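# Move one bottle from the cabinet onto the bench

## Task

Take exactly one bottle out of the cabinet and leave it standing upright on the bench, while the remaining two bottles stay inside the cabinet.

## Robot and tools

Robot: two arms, left_arm and right_arm, each riding its own carriage on one shared floor track. left_rail carries left_arm and is always the one toward +y; right_rail carries right_arm. These names do not match image sides. Each base sits at x = 0, y = its carriage position_m, z = 0.04 m, facing +x.

Scene frame (used in results): fixed to the table, table top at z = 0, +z up, +x the direction the arms face, +y to their left. The track runs along y at x = 0, y = 0 at its middle; the table edge is at x = 0.17 m. Printed hand positions can be off by a few cm.

Gripper axes: fingers point along the gripper's +z, open and close along its y. end_effector_position is the point between closed pads; fingertips extend about 33 mm past it (9 mm when fully open). left_arm's fingers can fold: grip with the outer quarter of the pads, near the tips, or a narrow part may slip; pressing fingertips onto a surface folds them. right_arm's fingers are rigid.

execute_actions(actions, cameras): runs actions in order. An action may hold "rows", "steps", "until", and device commands. "rows": up to 15 rows, one per 1/30 s control step. Each row is one flat list of 18 numbers in [-1, 1], covering both arms even if one is idle: left dx, dy, dz, rx, ry, rz, left gripper position, force_limit, speed, then the same nine for the right. dx..rz are an offset, not a pose: measured from that arm's Hand target as it stood when the action began, along that Hand target's own axes; every row counts from that same start, not from the previous row. 1.0 = 0.6 m for dx/dy/dz and 180 degrees for rx/ry/rz (one rotation vector). Sending all six pose numbers as 0 re-commands the current Hand target. Gripper position: +1 fully open (140 mm), about -0.8 pads touch, -1 closes until blocked. force_limit (-1 about 14 N to +1 about 58 N on a small part) and speed (-1 about 30 mm/s, +1 about 250 mm/s) both start at +1; faster closes squeeze harder. Sending 0 is a real command, so resend the last gripper values to leave a gripper alone. "steps": 1 to 450, default 15, at least the number of rows; after the last row the arm keeps heading for that row's target. Ramp offsets gradually (0.01 per row is about 0.18 m/s) to avoid jerks. Orientation commands are clipped to 32 degrees from the measured one each step.

Carriages: {"left_rail": {"position_m": ...}} sets an absolute place on the track, in m (left_rail -0.8 to 1.5, right_rail -1.5 to 0.8); speed_m_s 0.01 to 1; acceleration_factor 0.1 to 1; {"stop": true} brakes. Keep carriages at least 0.78 m apart. Drive, then wait with {"steps": n, "until": {"left_rail": {"position_status": ["!=", "moving"]}}}. Let it arrive before precise arm motion. A rail's motion drags its arm's target along. "until" reads only rails: field conditions like [">=", 0.5], or {"all": {"status": "ended"}} / {"any": {"status": "ended"}}. Any out-of-range value or unknown name rejects the whole call. Images come only with an empty actions list or when cameras are requested.

move(target, speed, blend, stop_force, zero, blocking, cameras): straight-line gripper paths. target is one 18-number row as above, or a list of up to 15 such rows; all rows are offsets from the same starting Hand targets. speed in m/s, 0.002 to 3.6, default 0.25 (rotation up to twice that in rad/s); one value or one per target. blend in m rounds corners in a list (0 = stop at each). stop_force in N, 3 to 120, ends an arm's path when its wrist sensor feels that push; not reliable if the gripper rotates, and omit it when backing off a contact. zero (default true) re-zeroes before the move. blocking=false returns early (not allowed with stop_force); then use wait or stop before new rows or moves. Paths do not avoid obstacles; avoid passing near an arm's own base. The result adds a "move:" line such as done, off_target, moving, held or fault, plus limits (paced = pose clipped, held = steps withheld).

wait(seconds 0 to 10): lets time run holding last commands. stop(): brakes a running move (not the rails). zoom_image(camera, region [x0, y0, x1, y1] pixels, at most 504 by 504) on cam_high, cam_low, cam_front, cam_side, cam_left_wrist or cam_right_wrist; images are 896x504. zero_wrist_force(arm: "left_arm" or "right_arm"). finished_scene(scene: current scene number) ends the scene for good; the bottle must stay upright unassisted.

Reading results: Hand target is the base for next offsets. object_status: 0 moving, 1 blocked while opening, 2 blocked while closing (a grip), 3 reached requested position or pads met (maybe nothing held). position_measured counts: 3 open, ~75 = 100 mm, 139 = 60 mm, 200 = 20 mm, 230 pads touching. To grip harder, raise force_limit and nudge position (-1 to -0.98). Joint positions per arm: rail (m), shoulder pan, shoulder lift, elbow, wrist 1, 2, 3 (rad). Wrist force/torque in gripper axes; Wrist depth is a 7x7 grid of mm ahead of each wrist camera. Rail position_status: moving, done, stopped, contact_stop, time_out, stopped_with_arm, stopped_for_other_arm, stopped_for_other_carriage; position_answer taken or not_taken (resend once it stands). "pose unreachable" is not a fault.

Avoid: dropping or tipping bottles, anything leaving the table (track and metal strip count as off), knocking the other bottles, slamming fixed objects, arm-to-arm contact or a gripper closing on the other arm. About 150 N external force or wrist torque near 14-15 N m stops an arm for 10 s; commanding even slightly past a firm contact can do it. Holding loads or stretched poses heats motors; 85 °C brakes the arm for 30-60 s. Hold bottles near their middle to limit leverage.

Each tool is called after "Call:" as a command line: name --argument value for each argument, lists and objects as JSON in quotes; but a table of rows of numbers goes row by row, as --pt "numbers of a row", without its own name.

## Session

Call:
execute_actions --actions '[]'

Scene clock: 0.00 s.
left_arm: end_effector_position=(+0.3456, +1.0438, +0.5800) position_measured=3 object_status=3 end_effector_quat_wxyz=(+0.000, +0.000, +1.000, +0.000) | right_arm: end_effector_position=(+0.3456, -1.0717, +0.5800) position_measured=3 object_status=3 end_effector_quat_wxyz=(+0.000, +0.000, +1.000, +0.000)
Joint positions: left_arm=[1.017 -0.316 -1.725 0.971 -0.816 -1.571 -0.316] | right_arm=[-1.099 -0.316 -1.725 0.971 -0.816 -1.571 -0.316]
Joint velocities: within noise
Joint torques (N m): no reading
Motor temperatures (°C): left_arm=[28 27 30 34 34 36] | right_arm=[29 29 30 36 34 36]
Wrist force (N): no reading
Wrist torque (N m): no reading
Wrist force, peak (N): no reading
Wrist depth (mm): cam_left_wrist=[648 648 648 - 671 633 633 / 692 653 677 718 671 684 - / 686 - - 702 742 760 - / 733 139 777 737 - 137 807 / - 118 794 - - 121 96 / - - 898 858 885 - - / - 1816 1692 1930 1930 - -] | cam_right_wrist=[626 619 650 641 668 684 682 / 686 688 730 698 - 708 719 / - - - 719 768 768 749 / - 116 - - - 137 822 / - 115 800 - 849 111 797 / - - - - 900 887 71 / - 1966 1982 1999 1982 2125 -]
Hand target: left_arm +0.3456, +1.0438, +0.5800; +0.000, +0.000, +1.000, +0.000 | right_arm +0.3456, -1.0717, +0.5800; +0.000, +0.000, +1.000, +0.000
Tool commands: left_gripper/position=+1.0 left_gripper/force_limit=+1.0 left_gripper/speed=+1.0 right_gripper/position=+1.0 right_gripper/force_limit=+1.0 right_gripper/speed=+1.0
left_rail: position_m=1.017 position_status=done
right_rail: position_m=-1.099 position_status=done

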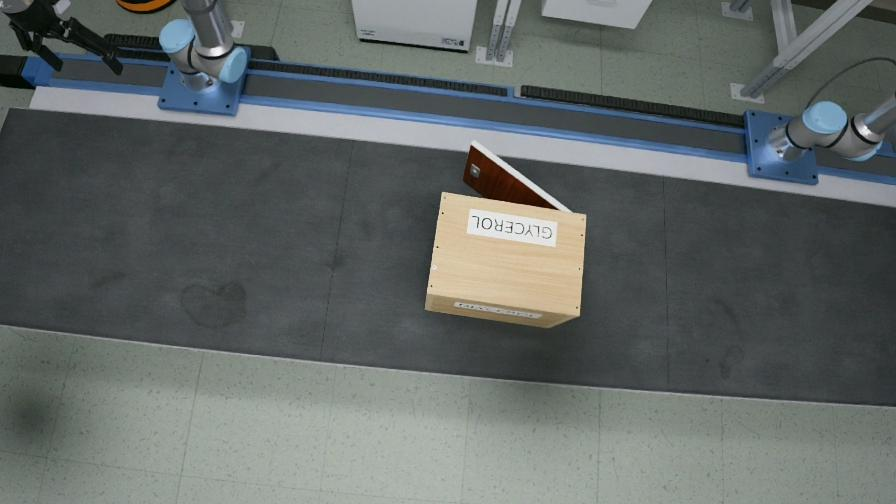

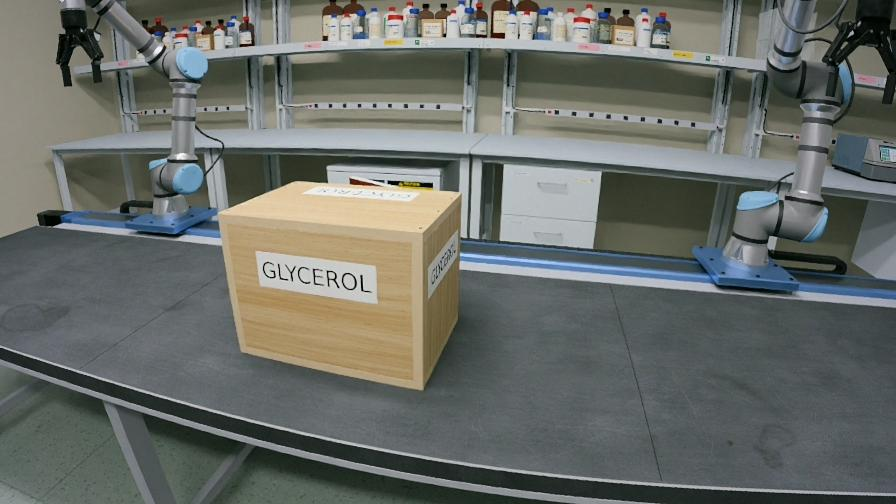

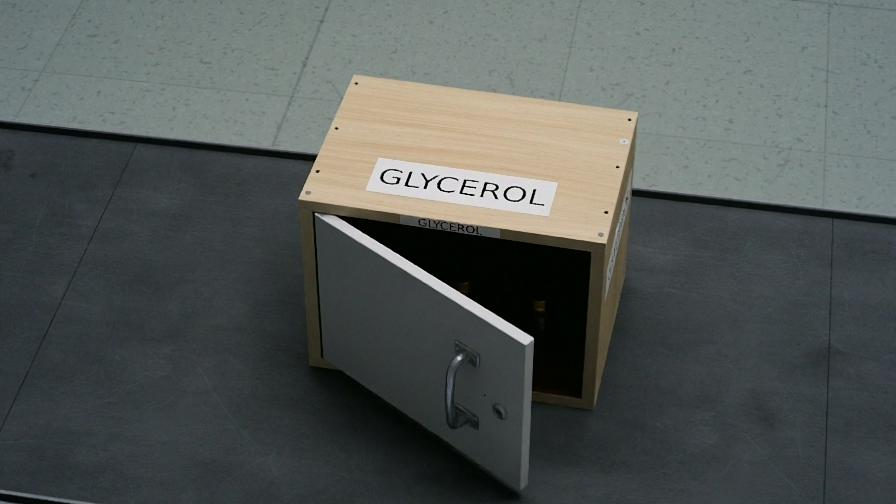

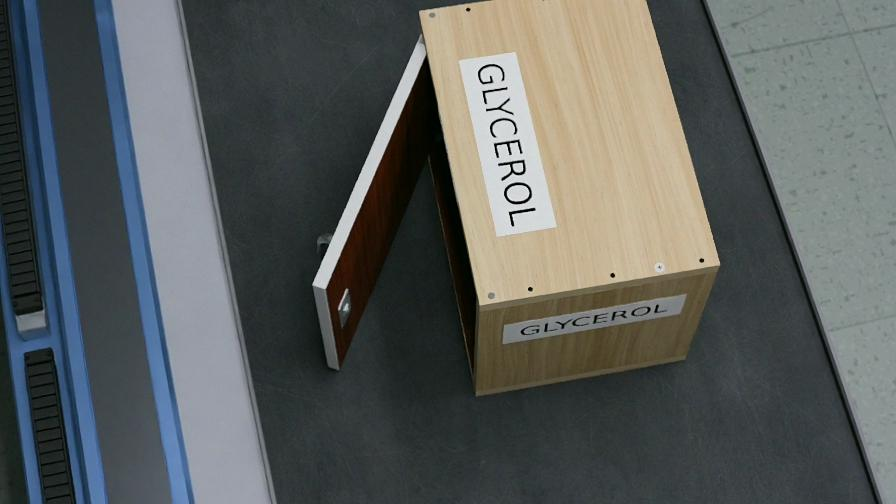

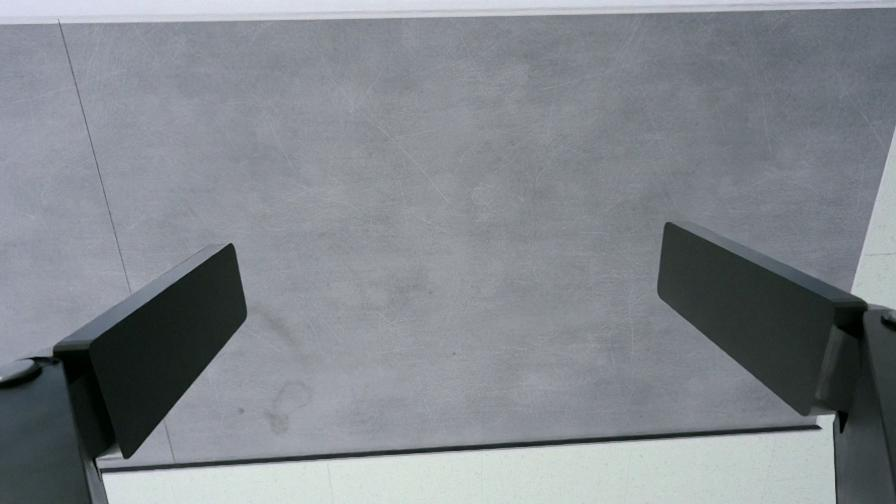

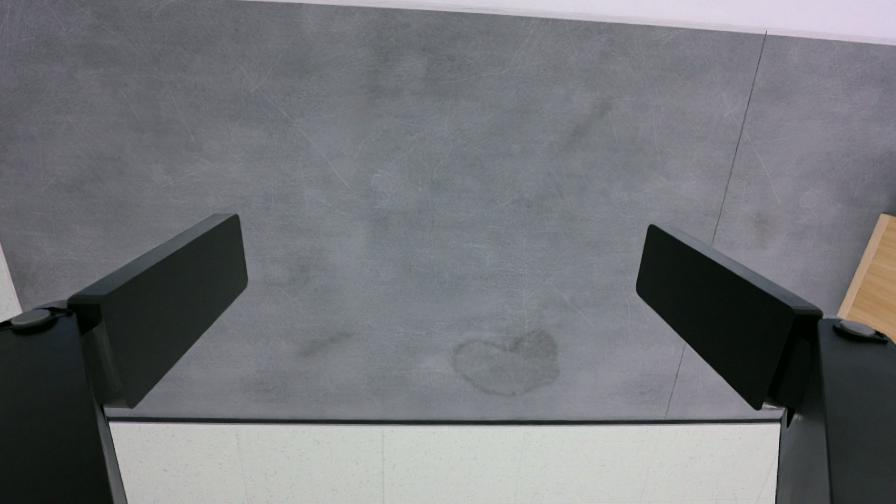

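Call:
execute_actions --actions '[{"right_rail":{"position_m":-0.55,"speed_m_s":0.6,"acceleration_factor":0.5},"steps":150,"until":{"right_rail":{"position_status":["!=","moving"]}}}]' --cameras '["cam_right_wrist","cam_high"]'

Call:
move --target '[0,0,0,0,0,0,1,1,1, 0.1,0,0.05,0,-0.5,0,1,1,1]' --speed 0.5 --cameras '["cam_right_wrist","cam_high"]'

Scene clock: 11.67 s.
left_arm: end_effector_position=(+0.3456, +1.0438, +0.5800) position_measured=3 object_status=3 end_effector_quat_wxyz=(+0.000, +0.000, +1.000, +0.000) | right_arm: end_effector_position=(+0.3456, -0.5228, +0.5800) position_measured=3 object_status=3 end_effector_quat_wxyz=(+0.000, +0.000, +1.000, +0.000)
Joint positions: left_arm=[1.017 -0.316 -1.725 0.971 -0.816 -1.571 -0.316] | right_arm=[-0.55 -0.316 -1.725 0.971 -0.816 -1.571 -0.316]
Joint torques (N m): left_arm=[0.35 -13.89 -20.03 -3.04 -0.13 -0.14] | right_arm=[-0.04 -12.65 -17.61 -3.03 0.17 0.28]
Wrist force (N): left_arm=[-0.1 0.3 0.1] | right_arm=[0.1 -0.1 -0.5]
Wrist torque (N m): left_arm=[0.05 0.03 0.00] | right_arm=[-0.01 -0.02 0.01]
Wrist force, peak (N): left_arm=[-0.5 0.6 0.6] | right_arm=[0.3 -1.3 -0.2]
Wrist depth (mm): cam_left_wrist=[- 642 - 673 627 671 679 / 666 662 742 - 675 686 - / 696 692 - - - 744 - / - 712 716 - - 137 823 / - 110 - - - 121 96 / - 818 - - - - - / - 1488 1830 1777 1930 2111 -] | cam_right_wrist=[- - - 663 666 678 684 / 655 - - - 698 717 708 / 655 - - 739 766 751 578 / - 117 794 - - 149 711 / - 107 - 836 776 111 93 / - - 874 - 894 529 71 / - 1918 2034 2034 2051 556 -]
Hand target: left_arm +0.3456, +1.0438, +0.5800; +0.000, +0.000, +1.000, +0.000 | right_arm +0.3456, -0.5228, +0.5800; +0.000, +0.000, +1.000, +0.000
Tool commands: left_gripper/position=+1.0 left_gripper/force_limit=+1.0 left_gripper/speed=+1.0 right_gripper/position=+1.0 right_gripper/force_limit=+1.0 right_gripper/speed=+1.0
left_rail: position_m=1.017 position_status=done
right_rail: position_m=-0.550 speed_m_s=0.60 position_status=done
Images, in order (width x height): cam_high 896x504, cam_right_wrist 896x504.

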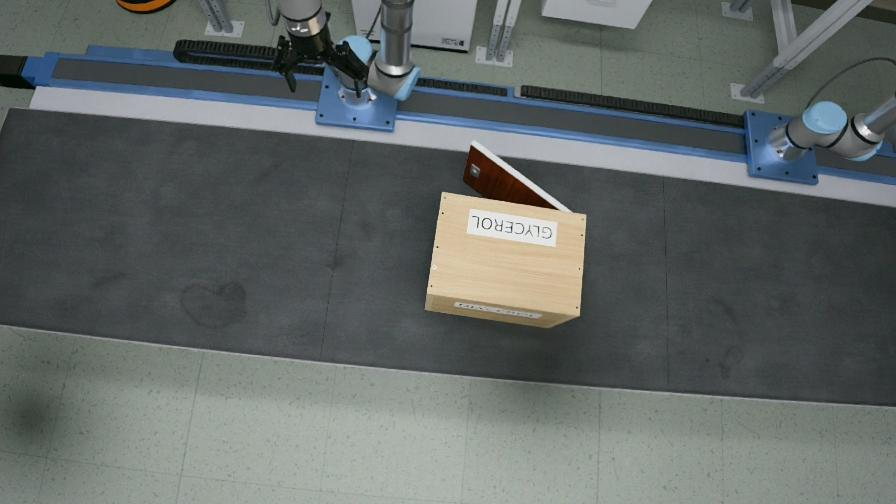

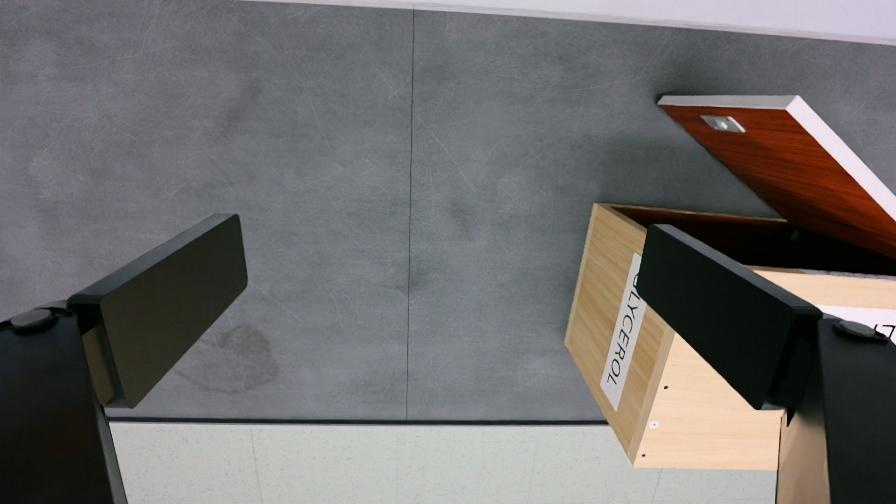

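Scene clock: 15.10 s.
left_arm: end_effector_position=(+0.3456, +1.0438, +0.5800) position_measured=3 object_status=3 end_effector_quat_wxyz=(+0.000, +0.000, +1.000, +0.000) | right_arm: end_effector_position=(+0.2855, -0.5212, +0.5500) position_measured=3 object_status=3 end_effector_quat_wxyz=(+0.695, +0.120, +0.699, -0.121)
Joint positions: left_arm=[1.017 -0.316 -1.725 0.971 -0.816 -1.571 -0.316] | right_arm=[-0.55 0.031 -2.724 2.527 -2.939 -1.944 0]
Joint torques (N m): left_arm=[0.83 -13.58 -18.41 -2.77 -0.26 -0.14] | right_arm=[8.98 24.19 -10.66 -5.34 -1.48 1.55]
Wrist force (N): left_arm=[-0.5 0.3 0.2] | right_arm=[-0.1 -2.8 -2.0]
Wrist torque (N m): left_arm=[0.06 0.11 0.00] | right_arm=[-0.41 0.02 0.05]
Wrist force, peak (N): left_arm=[-0.5 0.6 0.2] | right_arm=[0.6 -3.9 -1.4]
Wrist depth (mm): cam_left_wrist=[- 637 666 668 698 677 682 / 662 669 679 690 680 702 739 / 666 742 702 712 712 784 758 / - 726 787 - 789 129 799 / - 118 779 - 792 121 96 / - 810 821 - - - - / - - 1764 1930 1976 2205 -] | cam_right_wrist=[- - - - - 4368 - / - - - - - 4914 - / - - - - 4625 - - / - 116 - - 4914 138 - / - 115 - - 5019 112 - / - - - - - - 71 / - - - - 1982 - -]
Hand target: left_arm +0.3456, +1.0438, +0.5800; +0.000, +0.000, +1.000, +0.000 | right_arm +0.2856, -0.5227, +0.5500; +0.707, +0.000, +0.707, +0.000
Off the commanded pose: left_arm 0.000 m, 0 deg | right_arm 0.002 m, 20 deg.
left_rail: position_m=1.017 position_status=done
right_rail: position_m=-0.550 speed_m_s=0.60 position_status=done
move: off_target (right_arm); limits=paced
Images, in order (width x height): cam_high 896x504, cam_right_wrist 896x504.

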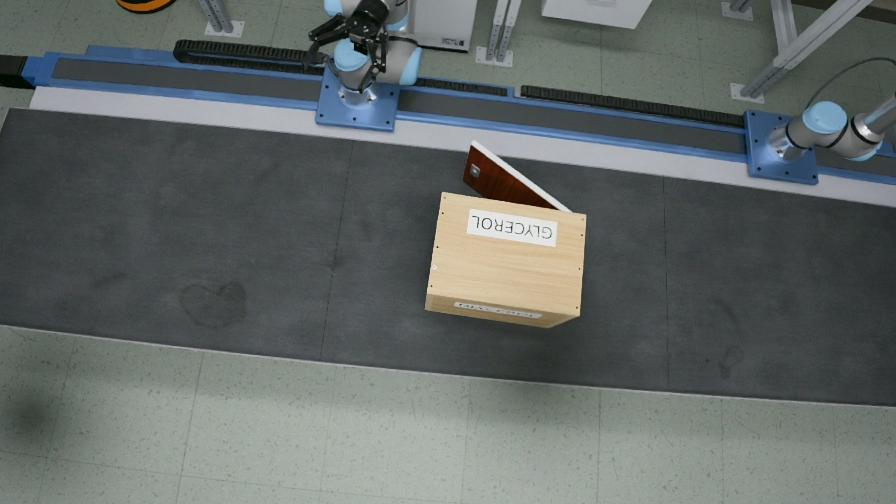

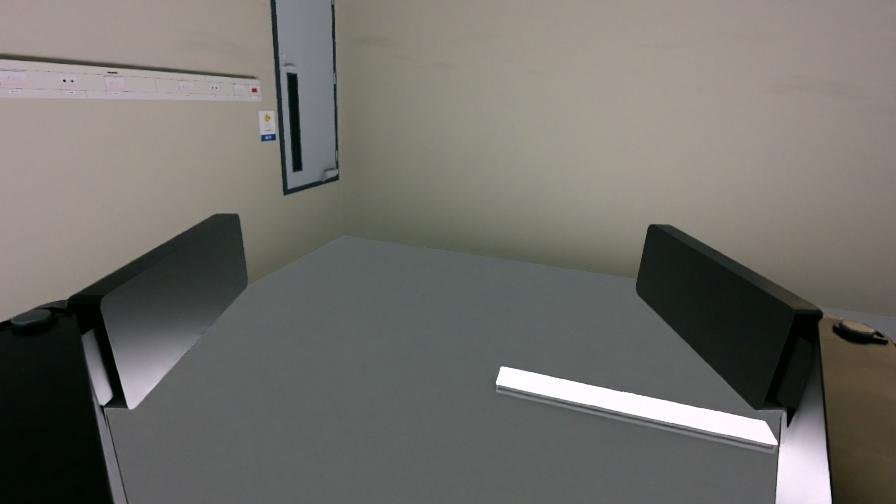

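Call:
move --pt "0 0 0 0 0 0 1 1 1 0 0.28 0.15 0 0.5 0 -1 -1 -1" --pt "0 0 0 0 0 0 1 1 1 0.083 0.6 0.18 0 0.5 0 -1 -1 -1" --speed 0.35 --cameras '["cam_right_wrist","cam_high","cam_side","cam_front"]'

Scene clock: 32.17 s.
left_arm: end_effector_position=(+0.3456, +1.0438, +0.5800) position_measured=3 object_status=3 end_effector_quat_wxyz=(+0.000, +0.000, +1.000, +0.000) | right_arm: end_effector_position=(+0.3936, -0.1628, +0.5002) position_measured=230 object_status=0 end_effector_quat_wxyz=(+0.000, +0.000, +1.000, +0.000)
Joint positions: left_arm=[1.017 -0.316 -1.725 0.971 -0.816 -1.571 -0.316] | right_arm=[-0.55 0.533 -1.344 0.824 -1.051 -1.571 0.533]
Joint torques (N m): left_arm=[-0.22 -14.47 -17.87 -2.82 -0.11 0.2] | right_arm=[9.16 -25.53 -32.51 -0.26 -1.19 2.22]
Wrist force (N): left_arm=[-0.3 0.3 0.2] | right_arm=[0.1 0.1 -0.2]
Wrist torque (N m): left_arm=[0.04 0.07 0.01] | right_arm=[0.04 -0.04 -0.11]
Wrist force, peak (N): left_arm=[-0.6 0.6 -0.1] | right_arm=[0.6 -3.1 -2.0]
Wrist depth (mm): cam_left_wrist=[- 662 653 675 662 - - / - - 692 - - - 735 / - - - - 729 - - / - 729 708 782 792 129 794 / 91 110 799 - - 121 96 / - - 846 - - - - / - 2076 1790 2008 1992 1945 -] | cam_right_wrist=[- - 563 342 - - - / - - 605 606 - - 646 / 619 624 - 636 639 - - / 655 674 - 124 376 390 730 / 684 - 91 - 88 385 - / - - 71 - 69 - - / - - - - - - -]
Hand target: left_arm +0.3456, +1.0438, +0.5800; +0.000, +0.000, +1.000, +0.000 | right_arm +0.3936, -0.1628, +0.5002; +0.000, +0.000, +1.000, +0.000
Off the commanded pose: left_arm 0.000 m, 0 deg | right_arm 0.000 m, 0 deg.
left_rail: position_m=1.017 position_status=done
right_rail: position_m=-0.550 speed_m_s=0.60 position_status=done
move: done
Images, in order (width x height): cam_high 896x504, cam_front 896x504, cam_side 896x504, cam_right_wrist 896x504.

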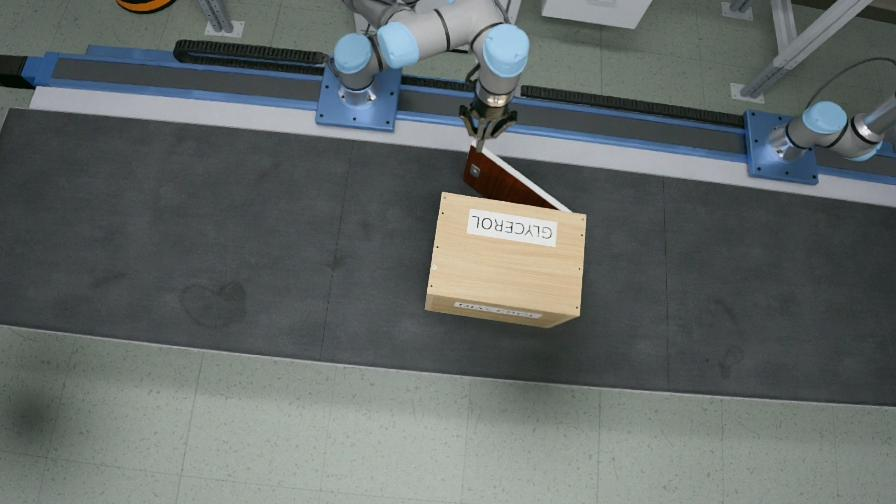

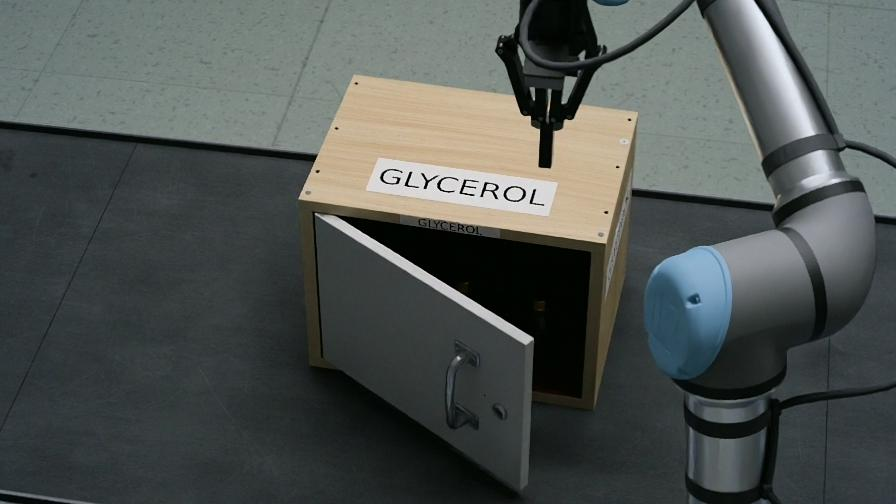

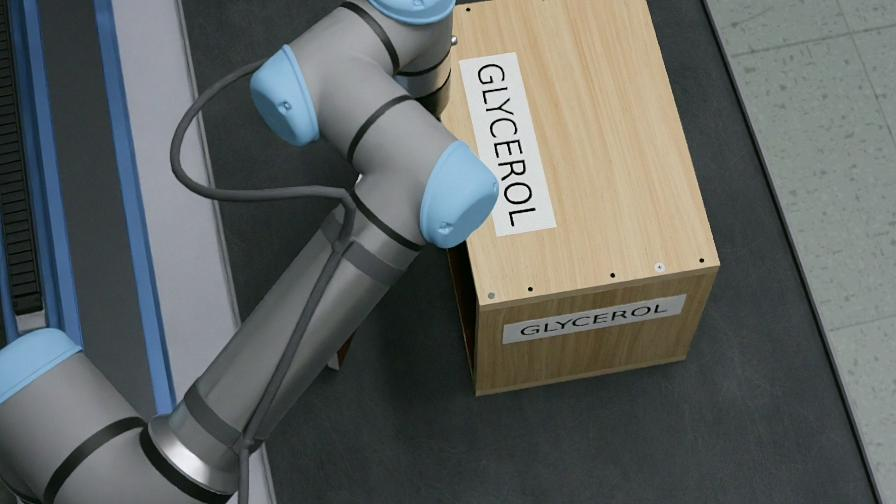

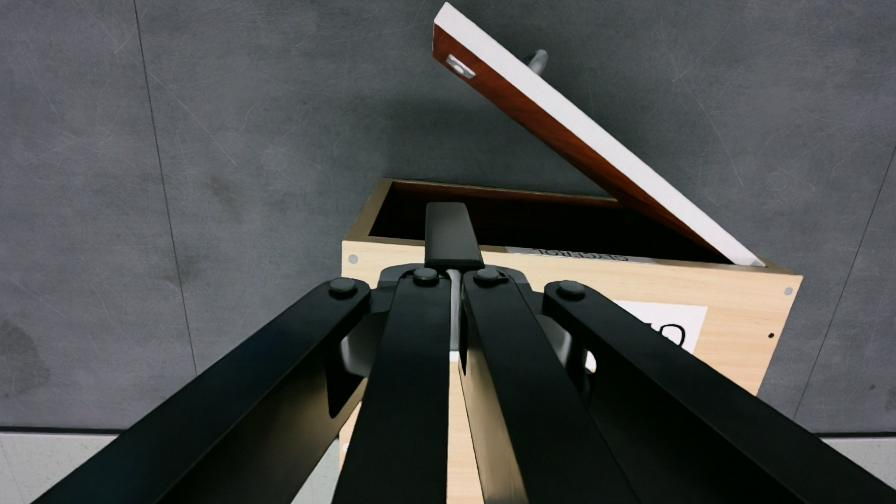

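Call:
move --target '[0,0,0,0,0,0,1,1,1, 0.014,0.0,0.433,0,0,0,-1,-1,-1]' --speed 0.2 --stop_force 20 --cameras '["cam_right_wrist","cam_high","cam_side","cam_front"]'

Scene clock: 44.63 s.
left_arm: end_effector_position=(+0.3456, +1.0438, +0.5800) position_measured=3 object_status=3 end_effector_quat_wxyz=(+0.000, +0.000, +1.000, +0.000) | right_arm: end_effector_position=(+0.3852, -0.1628, +0.2404) position_measured=230 object_status=3 end_effector_quat_wxyz=(+0.000, +0.000, +1.000, +0.000)
Joint positions: left_arm=[1.017 -0.316 -1.725 0.971 -0.816 -1.571 -0.316] | right_arm=[-0.55 0.542 -1.465 1.654 -1.76 -1.571 0.542]
Joint torques (N m): left_arm=[0.49 -14.16 -17.9 -2.6 -0.28 -0.14] | right_arm=[9.09 -22.75 -10.89 -6.02 1.19 2.26]
Wrist force (N): left_arm=[-0.3 0.4 0.2] | right_arm=[0.0 0.2 -0.1]
Wrist torque (N m): left_arm=[0.08 0.07 0.00] | right_arm=[0.06 -0.02 -0.10]
Wrist force, peak (N): left_arm=[-0.1 0.9 0.1] | right_arm=[0.0 -0.2 -1.7]
Wrist depth (mm): cam_left_wrist=[610 - 652 657 673 680 624 / - - 675 679 688 706 708 / - 712 686 - 751 777 718 / 714 140 718 - - 128 1593 / 91 118 789 855 - 121 96 / - 107 826 849 855 - - / - 1727 1715 1871 1930 1992 -] | cam_right_wrist=[327 330 334 209 138 85 343 / 342 347 350 356 221 121 91 / 361 365 373 373 372 176 99 / 386 389 387 120 394 329 161 / 403 405 91 - 88 403 327 / - - 71 - 69 - 324 / - - - - - - -]
Hand target: left_arm +0.3456, +1.0438, +0.5800; +0.000, +0.000, +1.000, +0.000 | right_arm +0.3852, -0.1628, +0.2404; +0.000, +0.000, +1.000, +0.000
Off the commanded pose: left_arm 0.000 m, 0 deg | right_arm 0.000 m, 0 deg.
left_rail: position_m=1.017 position_status=done
right_rail: position_m=-0.550 speed_m_s=0.60 position_status=done
move: done
Images, in order (width x height): cam_high 896x504, cam_front 896x504, cam_side 896x504, cam_right_wrist 896x504.

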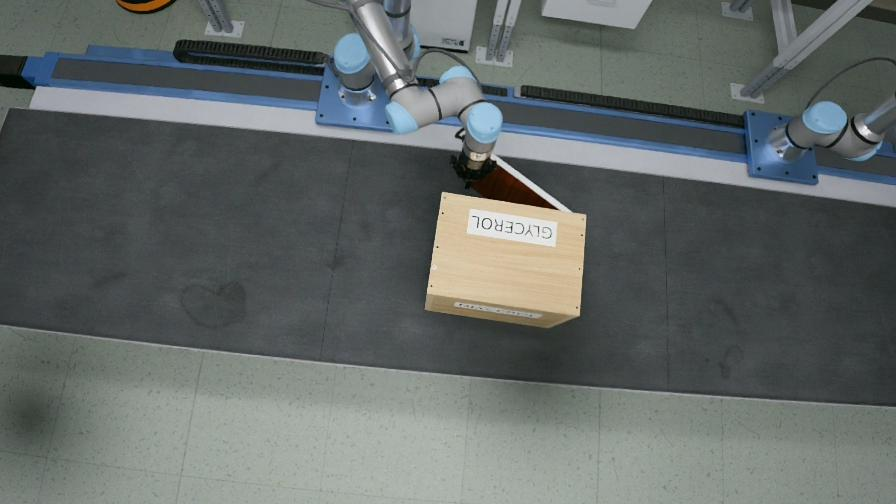

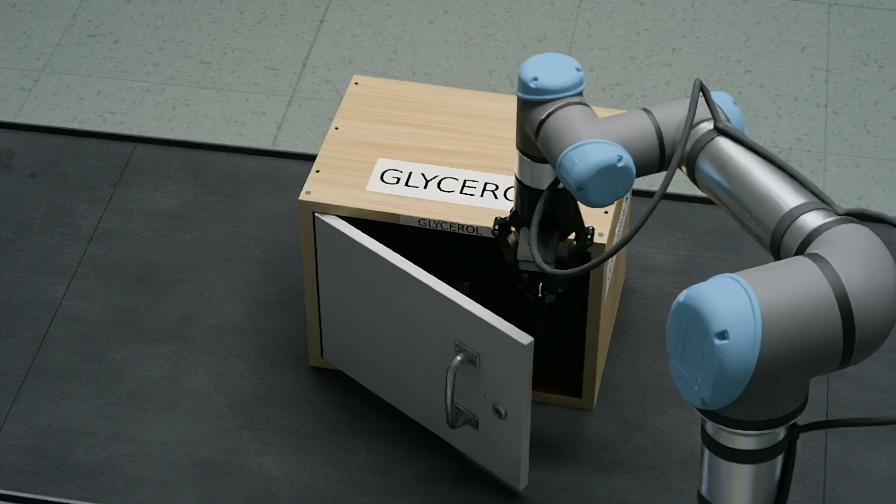

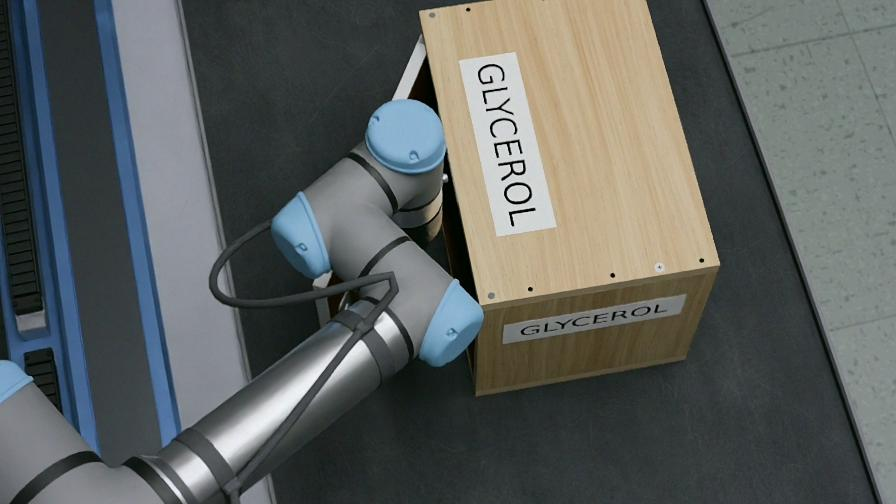

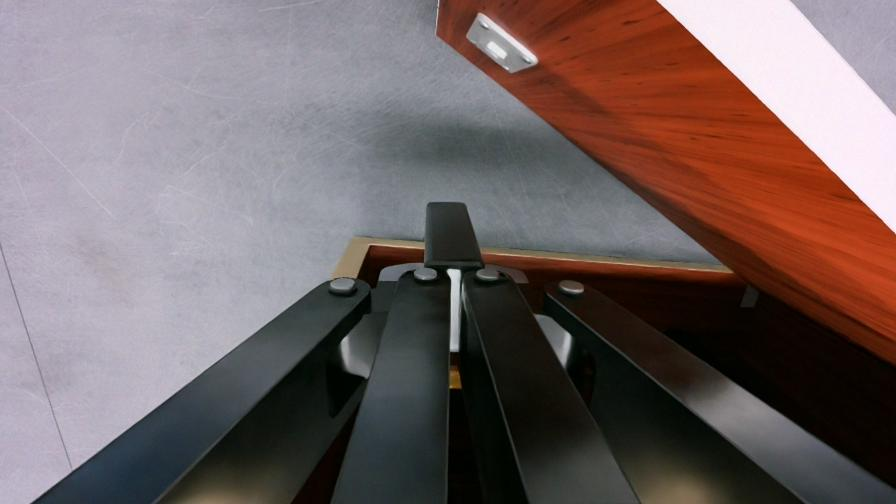

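Call:
move --pt "0 0 0 0 0 0 1 1 1 0.09 -0.008 0 0 0 0 -1 -1 -1" --pt "0 0 0 0 0 0 1 1 1 0.243 0.117 0 0 0 0 -1 -1 -1" --pt "0 0 0 0 0 0 1 1 1 0.343 0.282 0 0 0 0 -1 -1 -1" --pt "0 0 0 0 0 0 1 1 1 0.38 0.47 0 0 0 0 -1 -1 -1" --speed 0.12 --blend 0.03 --stop_force 40 --cameras '["cam_right_wrist","cam_high","cam_side","cam_front"]'

Scene clock: 51.53 s.
left_arm: end_effector_position=(+0.3456, +1.0438, +0.5800) position_measured=3 object_status=3 end_effector_quat_wxyz=(+0.000, +0.000, +1.000, +0.000) | right_arm: end_effector_position=(+0.1572, +0.1192, +0.2404) position_measured=230 object_status=3 end_effector_quat_wxyz=(+0.000, +0.000, +1.000, +0.000)
Joint positions: left_arm=[1.017 -0.316 -1.725 0.971 -0.816 -1.571 -0.316] | right_arm=[-0.55 1.145 -1.123 1.21 -1.658 -1.571 1.145]
Joint torques (N m): left_arm=[-1.56 -13.78 -17.89 -2.59 -0.62 -0.08] | right_arm=[8.98 -37.69 -35.87 -0.48 -1.01 2.33]
Wrist force (N): left_arm=[-0.2 0.4 0.0] | right_arm=[0.1 -1.4 -0.4]
Wrist torque (N m): left_arm=[0.07 0.04 0.00] | right_arm=[-0.07 -0.04 -0.07]
Wrist force, peak (N): left_arm=[-0.4 0.7 -0.1] | right_arm=[-3.2 -2.4 -0.7]
Wrist depth (mm): cam_left_wrist=[638 - 648 - 633 - 679 / 659 655 - - 690 - 718 / 682 698 729 - - - 779 / - 139 772 746 - 144 789 / - 118 807 815 792 121 96 / - 818 810 846 876 - - / - 1871 1885 1871 2008 1960 -] | cam_right_wrist=[343 348 347 360 363 367 329 / 361 364 366 369 167 365 373 / - 374 379 371 133 385 393 / 393 391 395 125 111 400 406 / 414 410 91 - 88 429 443 / - - 71 - 69 - - / - - - - - - -]
Hand target: left_arm +0.3456, +1.0438, +0.5800; +0.000, +0.000, +1.000, +0.000 | right_arm +0.1572, +0.1192, +0.2404; +0.000, +0.000, +1.000, +0.000
Off the commanded pose: left_arm 0.000 m, 0 deg | right_arm 0.000 m, 0 deg.
left_rail: position_m=1.017 position_status=done
right_rail: position_m=-0.550 speed_m_s=0.60 position_status=done
move: done; blend cut to 0.0271 m at target 1
Images, in order (width x height): cam_high 896x504, cam_front 896x504, cam_side 896x504, cam_right_wrist 896x504.

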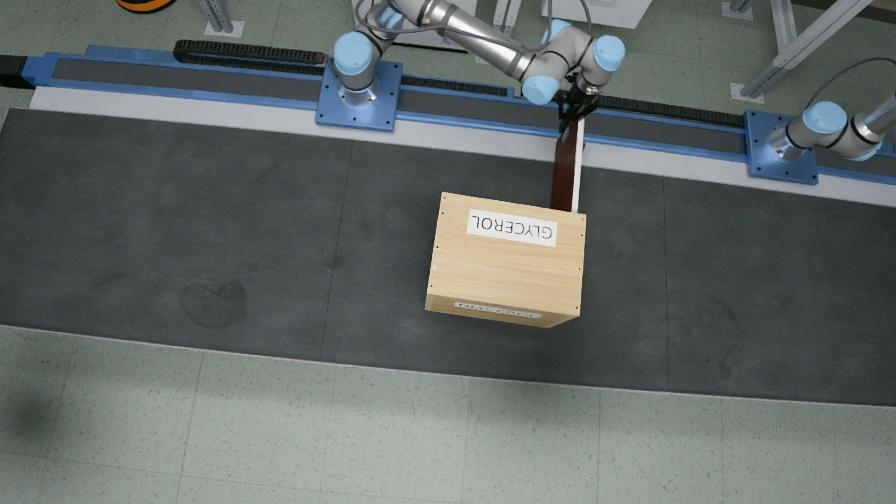

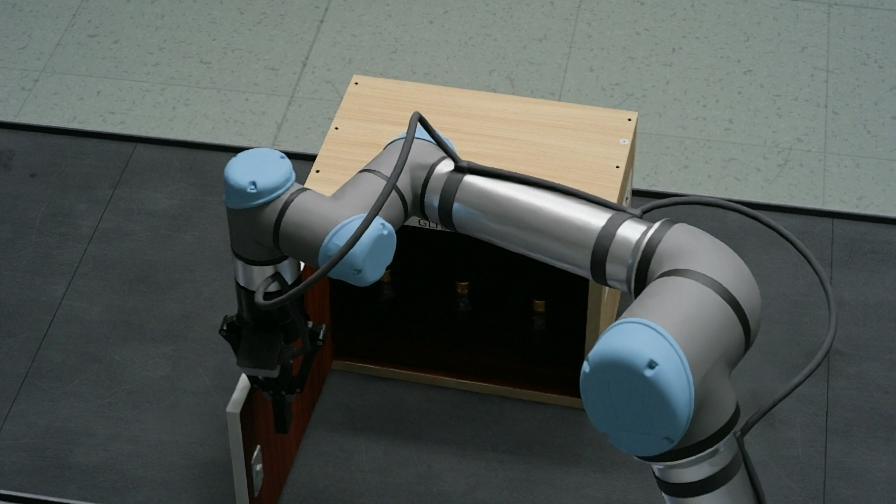

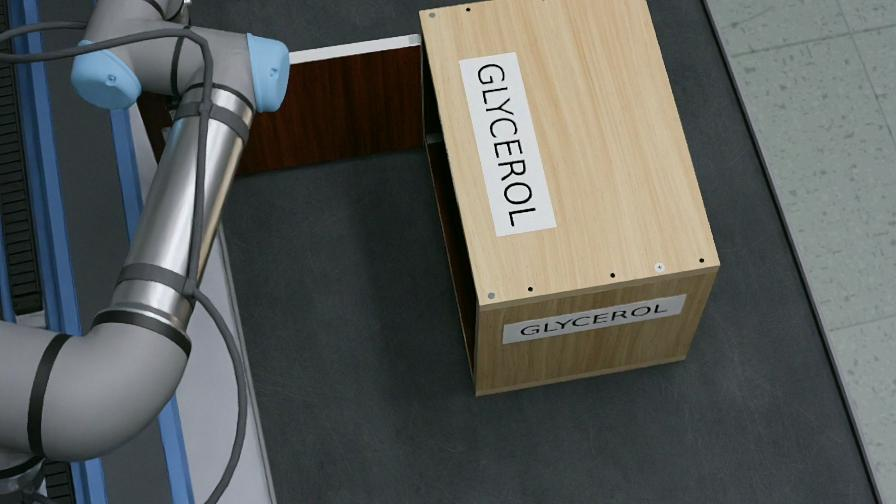

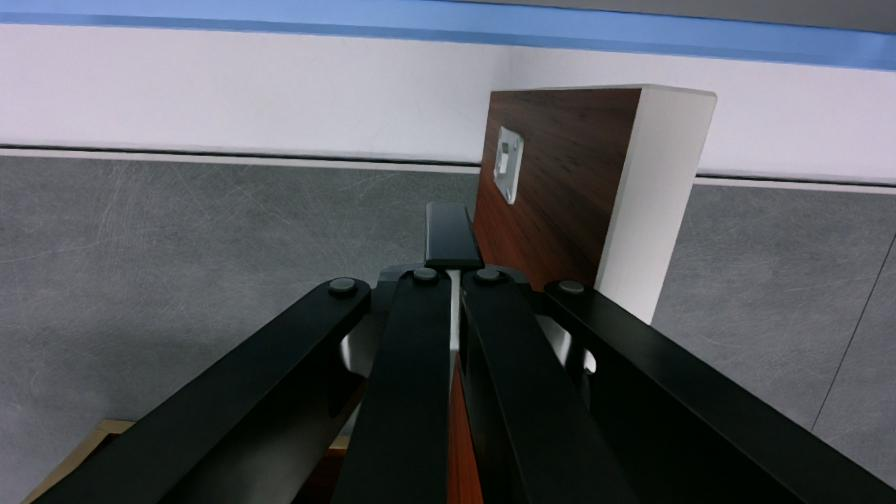

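Call:
move --pt "0 0 0 0 0 0 1 1 1 0 -0.1 0 0 0 0 -1 -1 -1" --pt "0 0 0 0 0 0 1 1 1 0 -0.15 -0.433 0 0 0 -1 -1 -1" --pt "0 0 0 0 0 0 1 1 1 -0.155 -0.53 -0.433 0 0 0.5 -1 -1 -1" --pt "0 0 0 0 0 0 1 1 1 -0.155 -0.7 -0.433 0 0 0.99 -1 -1 -1" --speed 0.4 --blend 0.03

Call:
execute_actions --actions '[{"right_rail":{"position_m":-0.7},"steps":150,"until":{"right_rail":{"position_status":["!=","moving"]}}}]'

Call:
move --target '[0,0,0,0,0,0,1,1,1, -0.05,-0.2,0.2,0,0.5,0,1,1,-0.5]' --speed 0.4 --cameras '["all"]'

Scene clock: 62.00 s.
left_arm: end_effector_position=(+0.3456, +1.0438, +0.5800) position_measured=3 object_status=3 end_effector_quat_wxyz=(+0.000, +0.000, +1.000, +0.000) | right_arm: end_effector_position=(+0.2502, -0.3007, +0.5002) position_measured=230 object_status=3 end_effector_quat_wxyz=(+0.000, +1.000, +0.016, +0.000)
Joint positions: left_arm=[1.017 -0.316 -1.725 0.971 -0.816 -1.571 -0.316] | right_arm=[-0.55 0.396 -1.835 1.304 -1.04 -1.571 3.506]
Joint torques (N m): left_arm=[-1.22 -13.57 -18.87 -2.73 -0.31 -0.05] | right_arm=[-8.92 -17.26 -8.87 -0.39 -1.03 2.4]
Wrist force (N): left_arm=[-0.4 0.5 0.0] | right_arm=[0.4 0.3 -0.4]
Wrist torque (N m): left_arm=[0.09 0.08 0.00] | right_arm=[0.09 -0.08 -0.09]
Wrist force, peak (N): left_arm=[-0.1 0.8 0.1] | right_arm=[0.1 -1.1 2.7]
Wrist depth (mm): cam_left_wrist=[625 638 - 679 669 638 682 / - 662 666 - 700 - - / - 669 700 708 742 762 - / - 141 - 742 792 143 823 / - 117 815 - 867 121 96 / - 799 837 - 855 867 - / - 1843 1885 1915 1900 2093 -] | cam_right_wrist=[- 531 563 - - 584 - / 552 618 608 611 - - 638 / 560 645 698 655 - - - / 668 684 682 125 650 713 739 / 744 - 91 - 88 746 - / 1627 - 71 - 69 - 2051 / - - - - - - -]
Hand target: left_arm +0.3456, +1.0438, +0.5800; +0.000, +0.000, +1.000, +0.000 | right_arm +0.2502, -0.3008, +0.5002; +0.000, +1.000, +0.016, +0.000
Off the commanded pose: left_arm 0.000 m, 0 deg | right_arm 0.000 m, 0 deg.
left_rail: position_m=1.017 position_status=done
right_rail: position_m=-0.550 speed_m_s=0.60 position_status=done
move: done

Scene clock: 63.23 s.
left_arm: end_effector_position=(+0.3456, +1.0438, +0.5800) position_measured=3 object_status=3 end_effector_quat_wxyz=(+0.000, +0.000, +1.000, +0.000) | right_arm: end_effector_position=(+0.2502, -0.4508, +0.5002) position_measured=230 object_status=3 end_effector_quat_wxyz=(+0.000, +1.000, +0.016, +0.000)
Joint positions: left_arm=[1.017 -0.316 -1.725 0.971 -0.816 -1.571 -0.316] | right_arm=[-0.7 0.396 -1.835 1.304 -1.04 -1.571 3.507]
Joint torques (N m): left_arm=[0.16 -13.34 -17.83 -2.58 -0.36 0.02] | right_arm=[-7.07 -11.86 -11.82 -0.66 -1 2.22]
Wrist force (N): left_arm=[-0.1 0.3 0.1] | right_arm=[0.0 0.2 -0.6]
Wrist torque (N m): left_arm=[0.04 0.03 0.00] | right_arm=[0.08 -0.01 -0.09]
Wrist force, peak (N): left_arm=[0.0 0.7 0.3] | right_arm=[0.2 1.5 -0.5]
Wrist depth (mm): cam_left_wrist=[669 - - 668 - - 668 / 660 - 650 686 - - 731 / 704 714 690 718 - - 737 / - 737 724 782 - 129 774 / 90 110 787 - 807 121 96 / - 109 818 852 861 876 - / - 1830 1871 1915 1885 1945 -] | cam_right_wrist=[- 559 582 - 581 - - / 584 597 568 603 611 636 - / 643 652 680 645 674 - - / 672 682 684 125 650 726 730 / 816 - 91 - 88 724 742 / - - 71 - 69 - 1949 / - - - - - - -]
Hand target: left_arm +0.3456, +1.0438, +0.5800; +0.000, +0.000, +1.000, +0.000 | right_arm +0.2502, -0.4507, +0.5002; +0.000, +1.000, +0.016, +0.000
Tool commands: left_gripper/position=+1.0 left_gripper/force_limit=+1.0 left_gripper/speed=+1.0 right_gripper/position=-1.0 right_gripper/force_limit=-1.0 right_gripper/speed=-1.0
Off the commanded pose: left_arm 0.000 m, 0 deg | right_arm 0.000 m, 0 deg.
left_rail: position_m=1.017 position_status=done
right_rail: position_m=-0.700 speed_m_s=0.60 position_status=done

Scene clock: 65.87 s.
left_arm: end_effector_position=(+0.3456, +1.0438, +0.5800) position_measured=3 object_status=3 end_effector_quat_wxyz=(+0.000, +0.000, +1.000, +0.000) | right_arm: end_effector_position=(+0.2166, -0.3575, +0.4007) position_measured=3 object_status=3 end_effector_quat_wxyz=(-0.002, +0.819, +0.013, +0.574)
Joint positions: left_arm=[1.017 -0.316 -1.725 0.971 -0.816 -1.571 -0.316] | right_arm=[-0.7 1.396 -1.89 2.271 -2.438 -2.745 4.179]
Joint torques (N m): left_arm=[-1.31 -12.54 -18.49 -2.79 -0.67 -0.15] | right_arm=[-9.06 -16.3 -34.2 -0.29 0.25 1.64]
Wrist force (N): left_arm=[0.0 0.3 0.2] | right_arm=[-0.7 2.2 -0.8]
Wrist torque (N m): left_arm=[0.06 0.00 0.00] | right_arm=[0.45 0.42 -0.15]
Wrist force, peak (N): left_arm=[0.0 0.8 0.2] | right_arm=[-9.5 0.8 -1.6]
Wrist depth (mm): cam_left_wrist=[624 650 - 659 671 666 682 / - - - - 710 702 - / - 718 720 - - 712 - / - 720 744 722 - 143 1885 / - 110 - 779 - 121 96 / - - 812 - 873 888 - / - 1830 1857 1830 1930 1992 -] | cam_right_wrist=[539 573 5616 - 4814 - - / 420 467 486 4289 3998 3998 - / 573 744 497 2842 2681 2621 2775 / 551 125 554 - - 138 852 / - 115 584 610 - 111 93 / - - 528 542 567 540 71 / - 449 466 500 484 501 -]
Hand target: left_arm +0.3456, +1.0438, +0.5800; +0.000, +0.000, +1.000, +0.000 | right_arm +0.2166, -0.3575, +0.4007; -0.002, +0.819, +0.013, +0.574 (not the last commanded pose)
Off the commanded pose: left_arm 0.000 m, 0 deg | right_arm 0.033 m, 20 deg.
left_rail: position_m=1.017 position_status=done
right_rail: position_m=-0.700 speed_m_s=0.60 position_status=done
led back after a hold (right arm): the arm was led back toward your command in small steps, so it may still be short of it.
move: held (right_arm; a check stopped the path); limits=held
pose unreachable (right arm): on one or more control steps of this call, first in action 0 (counted from 0), this arm could not follow its commanded pose, so it was not sent that pose on those steps. It may still have moved: this result reports where it is.
cause: moving toward the commanded pose would bring two parts of the arm too close to each other (its gripper and another part of the arm, with joints 5 (wrist 1) to 7 (wrist 3) between them, 14 mm apart when it was first held).

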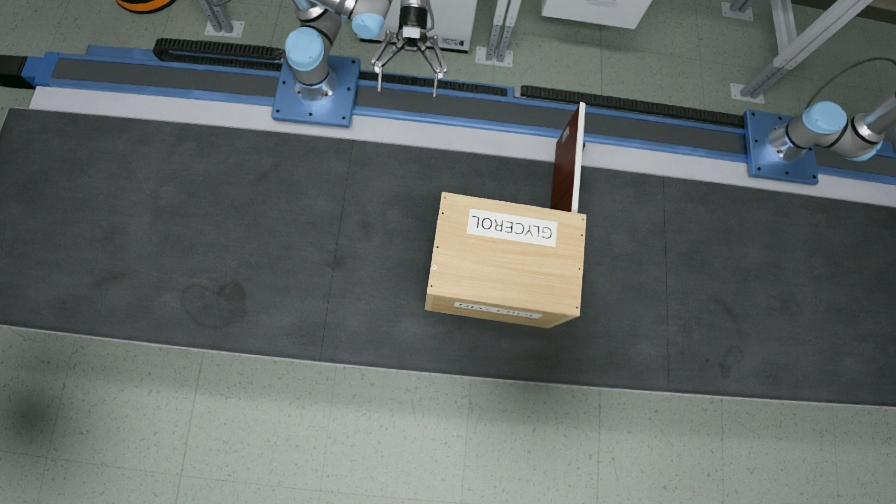

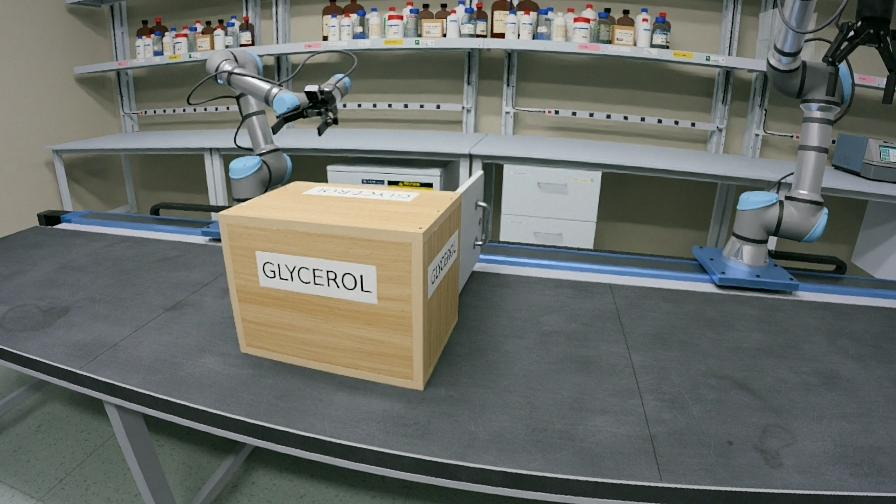

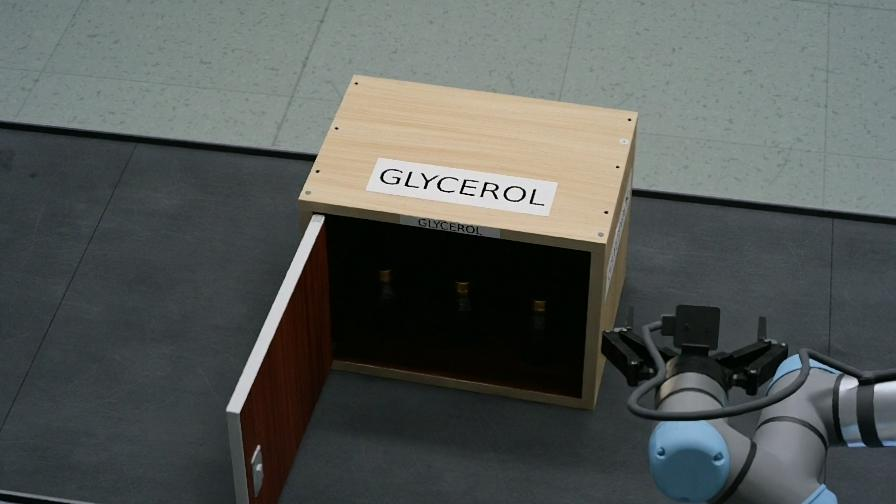

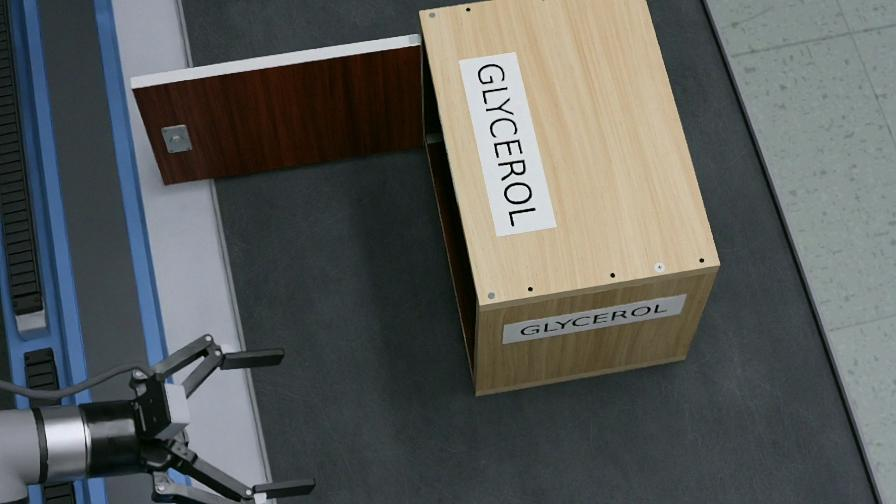

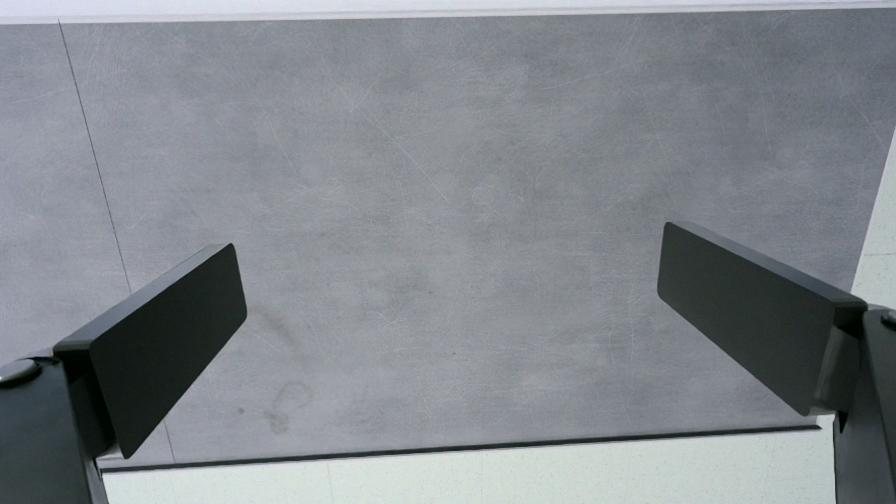

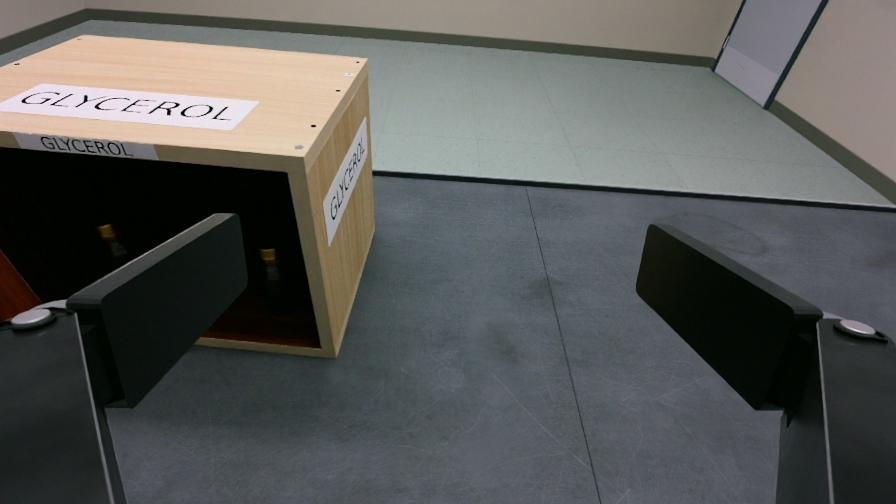

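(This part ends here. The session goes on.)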